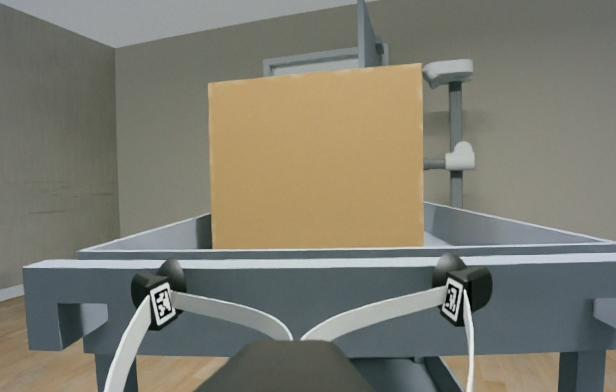

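Request:
move --blocking false --r1 '{"base":{"translate_m":-0.2,"strafe_m":-0.1},"pace":"slow","contact_limits":{"translate_m":1.0}}' --r2 '{"base":{"translate_m":-0.06,"strafe_m":-0.14}}' --cameras '[]'

Request:
wait --seconds 2 --cameras '[]'

Request:
move --blocking false --r2 '{"base":{"rotate_rad":0.15}}' --cameras '[]'

Request:
wait --seconds 2 --cameras '["r2_head_camera","r2_wrist_camera"]'

Scene clock: 714.40 s.
move: r1 moving; r2 moving
r1.base_odometry: x=-3.376 y=-1.359 heading=+0.482
r1.turned_by_wheels: +0.001
r1.turned_by_imu: +0.024
r1.base_tilt: forward=-1.6 right=+1.2
r1.lidar_m: 0.38 0.36 1.62 1.46 2.03 1.43 1.39 1.06 0.75 0.72 0.63 0.42
r1.base_status: translate_m moving; strafe_m moving
r1.joint_positions: lift_m=+0.750 arm_m=+0.000 wrist_yaw_rad=+1.111 wrist_pitch_rad=+0.002 wrist_roll_rad=+0.000 gripper_m=-0.034
r1.joint_status: not commanded
r1.measured_speeds: translate_m=-0.048 strafe_m=-0.024 rotate_rad=+0.001 lift_m=+0.000 arm_m=+0.000 wrist_yaw_rad=+0.000 wrist_pitch_rad=+0.000 wrist_roll_rad=+0.000
r1.motor_effort: lift_m=+23(23) arm_m=-4(4) wheel_0=+8(15) wheel_1=-7(10) wheel_2=+17(17)
r1.servo_current: wrist_yaw_rad=65(85) wrist_pitch_rad=33(46) wrist_roll_rad=46(65) gripper_m=59(72)
r1.contact_limits: translate_m 1
r1.hand_pose: x=+0.3771 y=+0.2197 z=+0.9272 quat_wxyz=(+0.850, -0.001, +0.001, +0.528) (m; r1's base frame)
r1.wrist_depth_mm: - - - 170 206 163 - / - - - 164 208 158 139 / - - - 168 217 160 140 / - 1537 - 165 211 166 - / - - - 167 213 167 - / - - 181 167 196 169 - / - 144 182 165 206 158 -
r2.base_odometry: x=-1.263 y=+0.586 heading=-2.586
r2.turned_by_wheels: +0.000
r2.turned_by_imu: +0.001
r2.base_tilt: forward=-0.7 right=+0.0
r2.lidar_m: 0.46 0.51 3.24 3.27 2.68 2.38 2.41 1.68 1.45 1.46 1.75 0.52
r2.base_status: translate_m moving; strafe_m moving
r2.joint_positions: lift_m=+0.688 arm_m=+0.000 wrist_yaw_rad=-0.003 wrist_pitch_rad=+0.003 wrist_roll_rad=+0.002 gripper_m=+0.141
r2.joint_status: not commanded
r2.measured_speeds: translate_m=-0.047 strafe_m=-0.112 rotate_rad=-0.002 lift_m=+0.000 arm_m=+0.000 wrist_yaw_rad=+0.000 wrist_pitch_rad=+0.000 wrist_roll_rad=+0.000
r2.motor_effort: lift_m=+17(17) arm_m=+5(5) wheel_0=+8(9) wheel_1=-12(12) wheel_2=+7(7)
r2.servo_current: wrist_yaw_rad=59(59) wrist_pitch_rad=46(52) wrist_roll_rad=46(52) gripper_m=52(59)
r2.hand_pose: x=+0.4590 y=-0.0882 z=+0.8654 quat_wxyz=(+1.000, +0.001, +0.002, -0.001) (m; r2's base frame)
r2.wrist_depth_mm: - - - - - - - / - - - 535 504 - - / - - 564 530 504 - - / - - 569 530 504 - - / - 317 312 309 301 300 300 / 262 220 251 249 244 241 291 / 1808 1708 1863 - - 1756 -
pictures: none
No camera images: "cameras" was empty.

Scene clock: 715.73 s.
earlier move: r1 moving; r2 done
r1.base_odometry: x=-3.450 y=-1.460 heading=+0.481
r1.turned_by_wheels: +0.000
r1.turned_by_imu: +0.133
r1.base_tilt: forward=-1.6 right=+1.2
r1.lidar_m: 0.37 0.37 1.57 1.54 1.70 1.33 1.32 0.87 0.68 0.67 0.59 0.41
r1.base_status: translate_m moving; strafe_m moving
r1.joint_positions: lift_m=+0.750 arm_m=+0.000 wrist_yaw_rad=+1.111 wrist_pitch_rad=+0.002 wrist_roll_rad=+0.000 gripper_m=-0.034
r1.joint_status: not commanded
r1.measured_speeds: translate_m=-0.096 strafe_m=-0.041 rotate_rad=-0.007 lift_m=+0.000 arm_m=+0.000 wrist_yaw_rad=+0.000 wrist_pitch_rad=+0.000 wrist_roll_rad=+0.000
r1.motor_effort: lift_m=+23(23) arm_m=-1(4) wheel_0=+10(15) wheel_1=-8(11) wheel_2=+14(19)
r1.servo_current: wrist_yaw_rad=72(91) wrist_pitch_rad=39(52) wrist_roll_rad=39(65) gripper_m=65(72)
r1.contact_limits: translate_m 1
r1.hand_pose: x=+0.3771 y=+0.2197 z=+0.9272 quat_wxyz=(+0.850, -0.001, +0.001, +0.528) (m; r1's base frame)
r1.wrist_depth_mm: - - - 168 206 160 - / - - - 164 208 156 137 / - - - 167 219 158 138 / - - 1618 164 212 165 - / - - - 166 213 160 - / - - 179 166 196 167 - / - 152 172 164 207 156 -
r2.base_odometry: x=-1.281 y=+0.705 heading=-2.586
r2.turned_by_wheels: +0.000
r2.turned_by_imu: +0.000
r2.base_tilt: forward=-0.7 right=+0.1
r2.lidar_m: 0.52 0.53 3.40 3.40 2.68 2.36 2.38 1.52 1.32 1.33 1.58 0.56
r2.base_status: done
r2.joint_positions: lift_m=+0.688 arm_m=+0.000 wrist_yaw_rad=-0.003 wrist_pitch_rad=+0.003 wrist_roll_rad=+0.002 gripper_m=+0.141
r2.joint_status: not commanded
r2.measured_speeds: all 0
r2.motor_effort: lift_m=+17(17) arm_m=+4(5) wheel_0=+4(10) wheel_1=-2(12) wheel_2=+4(9)
r2.servo_current: wrist_yaw_rad=46(59) wrist_pitch_rad=39(52) wrist_roll_rad=39(59) gripper_m=52(59)
r2.hand_pose: x=+0.4590 y=-0.0882 z=+0.8654 quat_wxyz=(+1.000, +0.001, +0.002, -0.001) (m; r2's base frame)
r2.wrist_depth_mm: - - - - - - - / - - - 634 - - - / - - 585 559 - - - / - - 591 569 - - - / 309 306 300 297 293 - - / 370 366 362 355 351 - - / 397 1921 - - - 1756 1808
wait: 1.33 of 2 s (r2 has come to rest)
pictures: none
No camera images: "cameras" was empty.

Scene clock: 716.23 s.
earlier move: r1 moving
move: r2 moving
r1.base_odometry: x=-3.478 y=-1.500 heading=+0.482
r1.turned_by_wheels: +0.001
r1.turned_by_imu: +0.055
r1.base_tilt: forward=-1.5 right=+1.2
r1.lidar_m: 0.38 0.35 1.55 1.67 1.60 1.31 1.29 0.81 0.62 0.64 0.56 0.40
r1.base_status: translate_m moving; strafe_m moving
r1.joint_positions: lift_m=+0.750 arm_m=+0.000 wrist_yaw_rad=+1.111 wrist_pitch_rad=+0.002 wrist_roll_rad=+0.000 gripper_m=-0.034
r1.joint_status: not commanded
r1.measured_speeds: translate_m=-0.071 strafe_m=-0.042 rotate_rad=+0.017 lift_m=+0.000 arm_m=+0.000 wrist_yaw_rad=+0.000 wrist_pitch_rad=+0.000 wrist_roll_rad=+0.000
r1.motor_effort: lift_m=+23(23) arm_m=+0(1) wheel_0=+13(14) wheel_1=-6(10) wheel_2=+17(18)
r1.servo_current: wrist_yaw_rad=65(104) wrist_pitch_rad=39(39) wrist_roll_rad=52(65) gripper_m=65(65)
r1.contact_limits: translate_m 1
r1.hand_pose: x=+0.3771 y=+0.2197 z=+0.9272 quat_wxyz=(+0.850, -0.001, +0.001, +0.528) (m; r1's base frame)
r1.wrist_depth_mm: - - - 164 204 159 - / - - - 164 208 155 135 / - - - 167 219 156 136 / - - 1661 165 211 163 - / - - - 166 213 159 - / - - 180 166 195 165 - / - 1983 165 164 206 144 -
r2.base_odometry: x=-1.281 y=+0.705 heading=-2.439
r2.turned_by_wheels: +0.147
r2.turned_by_imu: +0.143
r2.base_tilt: forward=-0.7 right=+0.1
r2.lidar_m: 0.51 0.58 3.38 3.47 2.54 2.36 2.11 1.42 1.33 1.36 1.79 0.53
r2.base_status: rotate_rad moving
r2.joint_positions: lift_m=+0.688 arm_m=+0.000 wrist_yaw_rad=-0.003 wrist_pitch_rad=+0.003 wrist_roll_rad=+0.002 gripper_m=+0.141
r2.joint_status: not commanded
r2.measured_speeds: translate_m=-0.001 strafe_m=+0.000 rotate_rad=+0.121 lift_m=+0.000 arm_m=+0.000 wrist_yaw_rad=+0.000 wrist_pitch_rad=+0.000 wrist_roll_rad=+0.000
r2.motor_effort: lift_m=+17(17) arm_m=+5(5) wheel_0=-1(7) wheel_1=-3(10) wheel_2=-5(9)
r2.servo_current: wrist_yaw_rad=59(59) wrist_pitch_rad=39(52) wrist_roll_rad=46(59) gripper_m=52(59)
r2.hand_pose: x=+0.4590 y=-0.0881 z=+0.8654 quat_wxyz=(+1.000, +0.001, +0.002, -0.001) (m; r2's base frame)
r2.wrist_depth_mm: - - - - - - - / - - - 597 564 - - / - - - 580 544 - - / - - - 580 544 - - / - 329 307 296 286 274 315 / - 370 366 351 198 259 256 / 1921 1808 1921 - - 1661 1708
pictures: none
No camera images: "cameras" was empty.

Scene clock: 716.57 s.
earlier move: r1 moving; r2 done
r1.base_odometry: x=-3.492 y=-1.519 heading=+0.480
r1.turned_by_wheels: -0.002
r1.turned_by_imu: +0.039
r1.base_tilt: forward=-1.6 right=+1.1
r1.lidar_m: 0.38 0.38 1.56 1.87 1.56 1.31 1.30 0.77 0.62 0.63 0.54 0.40
r1.base_status: translate_m moving; strafe_m moving
r1.joint_positions: lift_m=+0.750 arm_m=+0.000 wrist_yaw_rad=+1.108 wrist_pitch_rad=+0.002 wrist_roll_rad=+0.000 gripper_m=-0.034
r1.joint_status: not commanded
r1.measured_speeds: translate_m=-0.063 strafe_m=-0.015 rotate_rad=-0.052 lift_m=+0.000 arm_m=+0.000 wrist_yaw_rad=-0.059 wrist_pitch_rad=+0.000 wrist_roll_rad=+0.000
r1.motor_effort: lift_m=+23(23) arm_m=-4(4) wheel_0=+3(15) wheel_1=-11(11) wheel_2=+22(25)
r1.servo_current: wrist_yaw_rad=46(104) wrist_pitch_rad=46(46) wrist_roll_rad=39(65) gripper_m=59(65)
r1.contact_limits: translate_m 1
r1.hand_pose: x=+0.3779 y=+0.2190 z=+0.9272 quat_wxyz=(+0.850, -0.001, +0.001, +0.526) (m; r1's base frame)
r1.wrist_depth_mm: - - - 167 224 166 - / - - - 168 217 161 139 / - - - 168 220 163 141 / - - 1618 166 222 170 - / - - - 168 234 172 - / - - 185 167 183 172 - / - - 166 166 206 149 -
r2.base_odometry: x=-1.281 y=+0.705 heading=-2.437
r2.turned_by_wheels: +0.002
r2.turned_by_imu: +0.002
r2.base_tilt: forward=-0.7 right=+0.1
r2.lidar_m: 0.49 0.59 3.38 3.47 2.57 2.39 2.10 1.42 1.32 1.37 1.77 0.54
r2.base_status: done
r2.joint_positions: lift_m=+0.688 arm_m=+0.000 wrist_yaw_rad=-0.003 wrist_pitch_rad=+0.003 wrist_roll_rad=+0.002 gripper_m=+0.141
r2.joint_status: not commanded
r2.measured_speeds: all 0
r2.motor_effort: lift_m=+17(17) arm_m=+5(5) wheel_0=-2(7) wheel_1=-3(10) wheel_2=-5(9)
r2.servo_current: wrist_yaw_rad=46(59) wrist_pitch_rad=33(52) wrist_roll_rad=65(65) gripper_m=59(59)
r2.hand_pose: x=+0.4590 y=-0.0881 z=+0.8654 quat_wxyz=(+1.000, +0.001, +0.002, -0.001) (m; r2's base frame)
r2.wrist_depth_mm: - - - - - - - / - - - 597 661 - - / - - - 580 539 - - / - - - 580 539 - - / - 330 307 294 285 273 314 / - 368 366 349 198 258 255 / 1921 1863 1863 - - 1756 1708
wait: 0.33 of 2 s (r2 has come to rest)
pictures: r2_head_camera, r2_wrist_camera
Images, in order (width x height): r2_head_camera 420x560, r2_wrist_camera 616x392.

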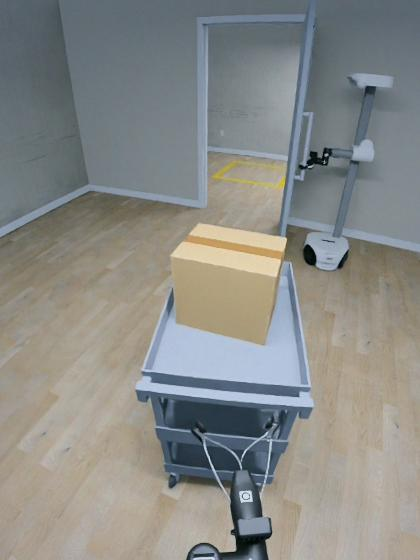

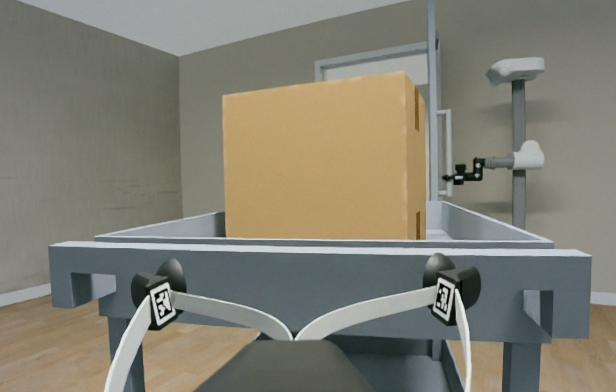

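Request:
move --blocking false --r2 '{"base":{"translate_m":0.5},"pace":"slow","contact_limits":{"translate_m":0.7}}' --cameras '[]'

Request:
wait --seconds 2.5 --cameras '[]'

Request:
wait --seconds 5 --cameras '["r2_head_camera","r2_wrist_camera"]'

Scene clock: 723.67 s.
earlier move: r1 done
move: r2 moving
r1.base_odometry: x=-3.499 y=-1.529 heading=+0.481
r1.turned_by_wheels: +0.000
r1.turned_by_imu: +0.031
r1.base_tilt: forward=-1.6 right=+1.3
r1.lidar_m: 0.38 0.37 1.58 2.04 1.55 1.32 1.32 0.74 0.61 0.60 0.51 0.40
r1.base_status: done
r1.joint_positions: lift_m=+0.750 arm_m=+0.000 wrist_yaw_rad=+1.103 wrist_pitch_rad=+0.002 wrist_roll_rad=+0.000 gripper_m=-0.034
r1.joint_status: not commanded
r1.measured_speeds: all 0
r1.motor_effort: lift_m=+23(23) arm_m=-5(5) wheel_0=+5(6) wheel_1=-7(7) wheel_2=+10(10)
r1.servo_current: wrist_yaw_rad=26(65) wrist_pitch_rad=39(46) wrist_roll_rad=46(52) gripper_m=65(65)
r1.contact_limits: translate_m 1
r1.hand_pose: x=+0.3792 y=+0.2179 z=+0.9272 quat_wxyz=(+0.852, -0.001, +0.001, +0.524) (m; r1's base frame)
r1.wrist_depth_mm: - - - 163 224 165 - / - - - 165 216 160 138 / - - - 166 219 163 140 / - - 1708 166 221 169 - / - - - 166 233 164 - / - - 185 166 183 172 - / - - 164 164 206 148 -
r2.base_odometry: x=-1.290 y=+0.697 heading=-2.437
r2.turned_by_wheels: +0.000
r2.turned_by_imu: +0.000
r2.base_tilt: forward=-0.7 right=+0.1
r2.lidar_m: 0.52 0.59 3.37 3.45 2.53 2.39 2.12 1.43 1.32 1.36 1.82 0.53
r2.base_status: translate_m moving
r2.joint_positions: lift_m=+0.688 arm_m=+0.000 wrist_yaw_rad=-0.003 wrist_pitch_rad=+0.003 wrist_roll_rad=+0.002 gripper_m=+0.141
r2.joint_status: not commanded
r2.measured_speeds: translate_m=+0.048 strafe_m=+0.000 rotate_rad=-0.002 lift_m=+0.000 arm_m=+0.000 wrist_yaw_rad=+0.000 wrist_pitch_rad=+0.000 wrist_roll_rad=+0.000
r2.motor_effort: lift_m=+17(17) arm_m=+5(5) wheel_0=+8(8) wheel_1=+6(7) wheel_2=-8(11)
r2.servo_current: wrist_yaw_rad=46(59) wrist_pitch_rad=46(46) wrist_roll_rad=52(52) gripper_m=46(59)
r2.contact_limits: translate_m 0.7
r2.hand_pose: x=+0.4590 y=-0.0881 z=+0.8654 quat_wxyz=(+1.000, +0.001, +0.002, -0.001) (m; r2's base frame)
r2.wrist_depth_mm: - - - - - - - / - - - 585 530 - - / - - - 564 525 - - / - - - 569 530 - - / - 319 298 294 286 274 315 / - 219 353 286 211 204 249 / 1983 1708 1921 - - 1708 310
pictures: none
No camera images: "cameras" was empty.

Scene clock: 726.17 s.
earlier move: r2 moving
r1.base_odometry: x=-3.499 y=-1.529 heading=+0.481
r1.turned_by_wheels: +0.000
r1.turned_by_imu: +0.000
r1.base_tilt: forward=-1.5 right=+1.2
r1.lidar_m: 0.37 0.38 1.34 1.79 1.54 1.30 1.32 0.75 0.63 0.61 0.54 0.40
r1.base_status: done
r1.joint_positions: lift_m=+0.750 arm_m=+0.000 wrist_yaw_rad=+1.103 wrist_pitch_rad=+0.002 wrist_roll_rad=+0.000 gripper_m=-0.034
r1.joint_status: not commanded
r1.measured_speeds: all 0
r1.motor_effort: lift_m=+23(23) arm_m=-5(5) wheel_0=+5(6) wheel_1=-7(7) wheel_2=+10(10)
r1.servo_current: wrist_yaw_rad=59(78) wrist_pitch_rad=46(52) wrist_roll_rad=39(72) gripper_m=59(72)
r1.contact_limits: translate_m 1
r1.hand_pose: x=+0.3792 y=+0.2179 z=+0.9272 quat_wxyz=(+0.852, -0.001, +0.001, +0.524) (m; r1's base frame)
r1.wrist_depth_mm: - - - 163 225 165 - / - - - 166 216 160 138 / - - - 166 219 163 140 / - - 1430 165 222 169 - / - - - 165 234 164 - / - - 185 167 183 172 - / - - 164 164 206 148 -
r2.base_odometry: x=-1.471 y=+0.543 heading=-2.437
r2.turned_by_wheels: -0.001
r2.turned_by_imu: -0.001
r2.base_tilt: forward=-0.6 right=+0.1
r2.lidar_m: 0.46 3.55 3.28 3.36 2.79 2.59 2.28 1.51 1.43 1.48 1.93 0.54
r2.base_status: translate_m moving
r2.joint_positions: lift_m=+0.688 arm_m=+0.000 wrist_yaw_rad=-0.005 wrist_pitch_rad=+0.003 wrist_roll_rad=+0.002 gripper_m=+0.141
r2.joint_status: not commanded
r2.measured_speeds: translate_m=+0.101 strafe_m=+0.000 rotate_rad=-0.007 lift_m=+0.000 arm_m=+0.000 wrist_yaw_rad=+0.000 wrist_pitch_rad=+0.000 wrist_roll_rad=+0.000
r2.motor_effort: lift_m=+17(17) arm_m=+5(5) wheel_0=+6(11) wheel_1=+6(7) wheel_2=-13(19)
r2.servo_current: wrist_yaw_rad=46(65) wrist_pitch_rad=39(46) wrist_roll_rad=46(59) gripper_m=59(59)
r2.contact_limits: translate_m 0.7
r2.hand_pose: x=+0.4588 y=-0.0888 z=+0.8654 quat_wxyz=(+1.000, +0.001, +0.002, -0.002) (m; r2's base frame)
r2.wrist_depth_mm: - - - - - - - / - - - 564 508 - - / - - - 554 504 488 - / - - - 554 512 496 - / - - 317 307 298 289 285 / - 268 254 251 240 211 283 / 1921 1808 338 - - - -
wait: 2.50 s; no rest
pictures: none
No camera images: "cameras" was empty.

Scene clock: 729.43 s.
earlier move: r2 done
r1.base_odometry: x=-3.499 y=-1.529 heading=+0.481
r1.turned_by_wheels: +0.000
r1.turned_by_imu: +0.000
r1.base_tilt: forward=-1.5 right=+1.2
r1.lidar_m: 0.38 0.37 1.08 1.49 1.52 1.30 1.30 0.77 0.63 0.63 0.53 0.41
r1.base_status: done
r1.joint_positions: lift_m=+0.750 arm_m=+0.000 wrist_yaw_rad=+1.103 wrist_pitch_rad=+0.002 wrist_roll_rad=+0.000 gripper_m=-0.034
r1.joint_status: not commanded
r1.measured_speeds: all 0
r1.motor_effort: lift_m=+23(23) arm_m=-5(5) wheel_0=+5(6) wheel_1=-7(7) wheel_2=+10(10)
r1.servo_current: wrist_yaw_rad=46(78) wrist_pitch_rad=46(52) wrist_roll_rad=46(72) gripper_m=59(72)
r1.contact_limits: translate_m 1
r1.hand_pose: x=+0.3792 y=+0.2179 z=+0.9272 quat_wxyz=(+0.852, -0.001, +0.001, +0.524) (m; r1's base frame)
r1.wrist_depth_mm: - - - 163 224 164 - / - - - 166 217 160 138 / - - - 166 218 162 140 / - - 1182 165 221 169 - / - - 1138 165 233 164 - / - - 186 166 182 171 - / - - 164 163 206 148 -
r2.base_odometry: x=-1.661 y=+0.382 heading=-2.437
r2.turned_by_wheels: +0.001
r2.turned_by_imu: +0.000
r2.base_tilt: forward=-0.7 right=+0.1
r2.lidar_m: 0.50 3.39 3.19 3.22 3.01 2.82 2.40 1.66 1.54 1.58 0.64 0.53
r2.base_status: done
r2.joint_positions: lift_m=+0.688 arm_m=+0.000 wrist_yaw_rad=-0.005 wrist_pitch_rad=+0.003 wrist_roll_rad=+0.002 gripper_m=+0.141
r2.joint_status: not commanded
r2.measured_speeds: all 0
r2.motor_effort: lift_m=+17(17) arm_m=+5(5) wheel_0=+5(11) wheel_1=+5(7) wheel_2=-8(19)
r2.servo_current: wrist_yaw_rad=52(65) wrist_pitch_rad=46(46) wrist_roll_rad=52(59) gripper_m=52(59)
r2.contact_limits: translate_m 0.7
r2.hand_pose: x=+0.4588 y=-0.0888 z=+0.8654 quat_wxyz=(+1.000, +0.001, +0.002, -0.002) (m; r2's base frame)
r2.wrist_depth_mm: - - - - - - - / - - - - 544 500 469 / - - - - 539 500 477 / - - - - 539 504 473 / - - - 459 298 293 289 / - - - 246 241 233 286 / 1921 1808 1983 - - - -
wait: 3.27 of 5 s (r2 has come to rest)
pictures: r2_head_camera, r2_wrist_camera
Images, in order (width x height): r2_head_camera 420x560, r2_wrist_camera 616x392.

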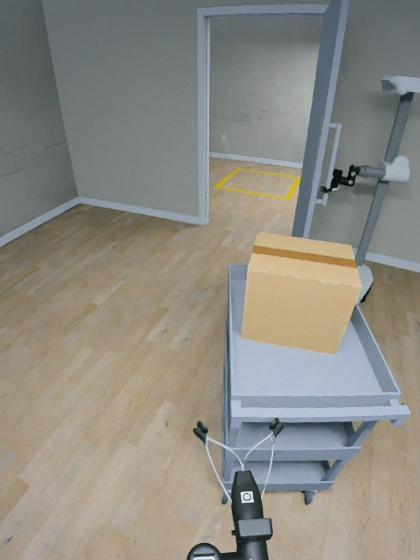

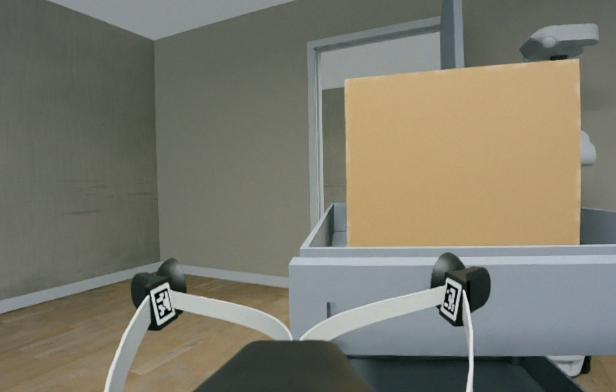

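Request:
move --blocking false --r2 '{"base":{"translate_m":-0.06,"strafe_m":-0.15}}' --cameras '[]'

Request:
wait --seconds 2 --cameras '[]'

Request:
move --blocking false --r2 '{"base":{"rotate_rad":-0.12}}' --cameras '[]'

Request:
wait --seconds 2 --cameras '["r2_head_camera","r2_wrist_camera"]'

Scene clock: 752.03 s.
move: r2 moving
r1: as last shown
r1.base_tilt: forward=-1.6 right=+1.2
r1.lidar_m: 0.38 0.36 1.09 1.50 1.53 1.31 1.31 0.74 0.63 0.63 0.54 0.39
r1.servo_current: wrist_yaw_rad=46(65) wrist_pitch_rad=46(46) wrist_roll_rad=26(59) gripper_m=52(65)
r1.contact_limits: translate_m 1
r1.wrist_depth_mm: - - - 163 224 165 - / - - - 166 216 160 138 / - - - 166 219 163 139 / - - 1160 165 220 169 - / - - 1160 165 234 164 - / - - 186 167 183 171 - / - - 164 163 206 148 -
r2.base_odometry: x=-1.672 y=+0.411 heading=-2.436
r2.turned_by_wheels: +0.000
r2.turned_by_imu: +0.001
r2.base_tilt: forward=-0.7 right=+0.0
r2.lidar_m: 0.46 3.45 3.20 3.27 2.98 2.83 2.41 1.64 1.50 1.54 0.65 0.52
r2.base_status: translate_m moving; strafe_m moving
r2.joint_positions: lift_m=+0.688 arm_m=+0.000 wrist_yaw_rad=-0.003 wrist_pitch_rad=+0.003 wrist_roll_rad=+0.002 gripper_m=+0.141
r2.joint_status: not commanded
r2.measured_speeds: translate_m=-0.046 strafe_m=-0.115 rotate_rad=-0.001 lift_m=+0.000 arm_m=+0.000 wrist_yaw_rad=+0.000 wrist_pitch_rad=+0.000 wrist_roll_rad=+0.000
r2.motor_effort: lift_m=+17(17) arm_m=+5(5) wheel_0=+7(11) wheel_1=-11(12) wheel_2=+8(9)
r2.servo_current: wrist_yaw_rad=39(59) wrist_pitch_rad=39(46) wrist_roll_rad=46(52) gripper_m=46(59)
r2.hand_pose: x=+0.4590 y=-0.0883 z=+0.8654 quat_wxyz=(+1.000, +0.001, +0.002, -0.001) (m; r2's base frame)
r2.wrist_depth_mm: - - - - - - - / - - - - 544 504 473 / - - - - 539 496 477 / - - - - 544 500 484 / - - - 315 304 296 290 / - - - 253 247 236 236 / 1921 1808 1983 - - - -
pictures: none
No camera images: "cameras" was empty.

Scene clock: 753.43 s.
earlier move: r2 done
r1.base_odometry: x=-3.499 y=-1.529 heading=+0.481
r1.turned_by_wheels: +0.000
r1.turned_by_imu: +0.000
r1.base_tilt: forward=-1.5 right=+1.2
r1.lidar_m: 0.38 0.36 1.09 1.51 1.53 1.31 1.29 0.74 0.64 0.63 0.54 0.39
r1.base_status: not commanded
r1.joint_positions: lift_m=+0.750 arm_m=+0.000 wrist_yaw_rad=+1.103 wrist_pitch_rad=+0.002 wrist_roll_rad=+0.000 gripper_m=-0.034
r1.joint_status: not commanded
r1.measured_speeds: all 0
r1.motor_effort: lift_m=+23(23) arm_m=-5(5) wheel_0=+5(6) wheel_1=-7(7) wheel_2=+10(10)
r1.servo_current: wrist_yaw_rad=52(65) wrist_pitch_rad=39(52) wrist_roll_rad=46(65) gripper_m=65(65)
r1.contact_limits: translate_m 1
r1.hand_pose: x=+0.3792 y=+0.2179 z=+0.9272 quat_wxyz=(+0.852, -0.001, +0.001, +0.524) (m; r1's base frame)
r1.wrist_depth_mm: - - - 163 224 165 - / - - - 166 216 160 138 / - - - 166 219 162 140 / - - 1160 166 221 169 - / - - 1160 165 234 164 - / - - 960 167 183 171 - / - - 163 164 206 148 -
r2.base_odometry: x=-1.713 y=+0.535 heading=-2.436
r2.turned_by_wheels: +0.000
r2.turned_by_imu: +0.000
r2.base_tilt: forward=-0.6 right=+0.1
r2.lidar_m: 0.51 3.56 3.35 3.38 3.03 2.83 2.20 1.48 1.38 1.41 1.86 0.55
r2.base_status: done
r2.joint_positions: lift_m=+0.688 arm_m=+0.000 wrist_yaw_rad=-0.003 wrist_pitch_rad=+0.003 wrist_roll_rad=+0.002 gripper_m=+0.141
r2.joint_status: not commanded
r2.measured_speeds: all 0
r2.motor_effort: lift_m=+17(17) arm_m=+5(5) wheel_0=+2(11) wheel_1=-2(12) wheel_2=+5(9)
r2.servo_current: wrist_yaw_rad=52(59) wrist_pitch_rad=46(46) wrist_roll_rad=46(52) gripper_m=46(59)
r2.hand_pose: x=+0.4590 y=-0.0882 z=+0.8654 quat_wxyz=(+1.000, +0.001, +0.002, -0.001) (m; r2's base frame)
r2.wrist_depth_mm: - - - - - - - / - - - - 559 - - / - - - 585 544 - - / - - - 597 549 - - / - - 304 296 287 277 274 / - - 364 351 198 203 329 / 1921 1863 377 - - 917 1576
wait: 1.40 of 2 s (r2 has come to rest)
pictures: none
No camera images: "cameras" was empty.

Scene clock: 753.93 s.
move: r2 moving
r1: as last shown
r1.base_tilt: forward=-1.6 right=+1.3
r1.lidar_m: 0.37 0.36 1.08 1.52 1.55 1.30 1.30 0.75 0.62 0.61 0.55 0.40
r1.servo_current: wrist_yaw_rad=39(72) wrist_pitch_rad=52(52) wrist_roll_rad=39(59) gripper_m=65(65)
r1.contact_limits: translate_m 1
r1.wrist_depth_mm: - - - 163 225 164 - / - - - 166 216 160 138 / - - - 166 219 162 140 / - - 1182 165 222 169 - / - - 1160 165 234 164 - / - - 960 167 183 172 - / - - 163 164 206 148 -
r2.base_odometry: x=-1.713 y=+0.535 heading=-2.555
r2.turned_by_wheels: -0.119
r2.turned_by_imu: -0.116
r2.base_tilt: forward=-0.7 right=+0.0
r2.lidar_m: 0.50 3.64 3.35 3.36 3.17 2.84 2.51 1.58 1.38 1.39 1.69 0.55
r2.base_status: rotate_rad moving
r2.joint_positions: lift_m=+0.688 arm_m=+0.000 wrist_yaw_rad=-0.003 wrist_pitch_rad=+0.003 wrist_roll_rad=+0.002 gripper_m=+0.141
r2.joint_status: not commanded
r2.measured_speeds: translate_m=+0.000 strafe_m=+0.000 rotate_rad=-0.013 lift_m=+0.000 arm_m=+0.000 wrist_yaw_rad=+0.000 wrist_pitch_rad=+0.000 wrist_roll_rad=+0.000
r2.motor_effort: lift_m=+17(17) arm_m=+5(5) wheel_0=+3(9) wheel_1=+2(8) wheel_2=+3(10)
r2.servo_current: wrist_yaw_rad=59(59) wrist_pitch_rad=39(46) wrist_roll_rad=39(59) gripper_m=52(59)
r2.hand_pose: x=+0.4590 y=-0.0882 z=+0.8654 quat_wxyz=(+1.000, +0.001, +0.002, -0.001) (m; r2's base frame)
r2.wrist_depth_mm: - - - - - - - / - - - 591 - - - / - - 609 580 1921 - - / - - 615 580 564 - - / - 304 301 301 303 320 312 / - 329 364 364 364 353 368 / 1863 1708 1808 - - 1708 1863
pictures: none
No camera images: "cameras" was empty.

Scene clock: 754.23 s.
earlier move: r2 done
r1.base_odometry: x=-3.499 y=-1.529 heading=+0.481
r1.turned_by_wheels: +0.000
r1.turned_by_imu: +0.000
r1.base_tilt: forward=-1.6 right=+1.2
r1.lidar_m: 0.37 0.36 1.09 1.52 1.56 1.32 1.29 0.76 0.63 0.63 0.52 0.41
r1.base_status: not commanded
r1.joint_positions: lift_m=+0.750 arm_m=+0.000 wrist_yaw_rad=+1.103 wrist_pitch_rad=+0.002 wrist_roll_rad=+0.000 gripper_m=-0.034
r1.joint_status: not commanded
r1.measured_speeds: all 0
r1.motor_effort: lift_m=+23(23) arm_m=-5(5) wheel_0=+6(6) wheel_1=-7(7) wheel_2=+10(10)
r1.servo_current: wrist_yaw_rad=39(72) wrist_pitch_rad=46(52) wrist_roll_rad=39(59) gripper_m=65(65)
r1.contact_limits: translate_m 1
r1.hand_pose: x=+0.3792 y=+0.2179 z=+0.9272 quat_wxyz=(+0.852, -0.001, +0.001, +0.524) (m; r1's base frame)
r1.wrist_depth_mm: - - - 163 224 165 - / - - - 166 216 160 139 / - - - 166 219 162 140 / - - 1182 166 220 169 - / - - 1118 165 234 164 - / - - 960 166 183 172 - / - - 163 163 204 148 -
r2.base_odometry: x=-1.713 y=+0.535 heading=-2.555
r2.turned_by_wheels: +0.000
r2.turned_by_imu: +0.000
r2.base_tilt: forward=-0.7 right=+0.0
r2.lidar_m: 0.52 3.61 3.34 3.37 3.18 2.83 2.52 1.57 1.39 1.41 1.69 0.55
r2.base_status: done
r2.joint_positions: lift_m=+0.688 arm_m=+0.000 wrist_yaw_rad=-0.003 wrist_pitch_rad=+0.003 wrist_roll_rad=+0.002 gripper_m=+0.141
r2.joint_status: not commanded
r2.measured_speeds: all 0
r2.motor_effort: lift_m=+17(17) arm_m=+5(5) wheel_0=+3(9) wheel_1=+3(8) wheel_2=+2(10)
r2.servo_current: wrist_yaw_rad=52(59) wrist_pitch_rad=46(46) wrist_roll_rad=52(59) gripper_m=46(59)
r2.hand_pose: x=+0.4590 y=-0.0882 z=+0.8654 quat_wxyz=(+1.000, +0.001, +0.002, -0.001) (m; r2's base frame)
r2.wrist_depth_mm: - - - - - - - / - - - 585 - - - / - - 609 574 1863 - - / - - 615 580 559 - - / - 306 301 303 301 320 314 / - 327 364 362 366 357 364 / 1921 1708 1863 - - 1756 1808
wait: 0.30 of 2 s (r2 has come to rest)
pictures: r2_head_camera, r2_wrist_camera
Images, in order (width x height): r2_head_camera 420x560, r2_wrist_camera 616x392.

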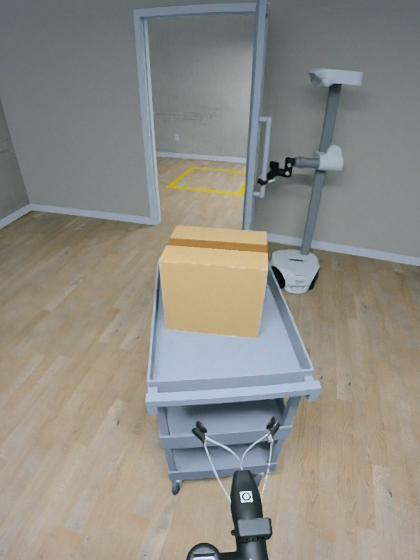

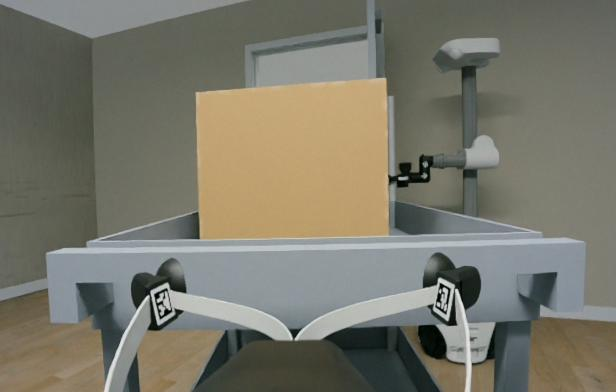

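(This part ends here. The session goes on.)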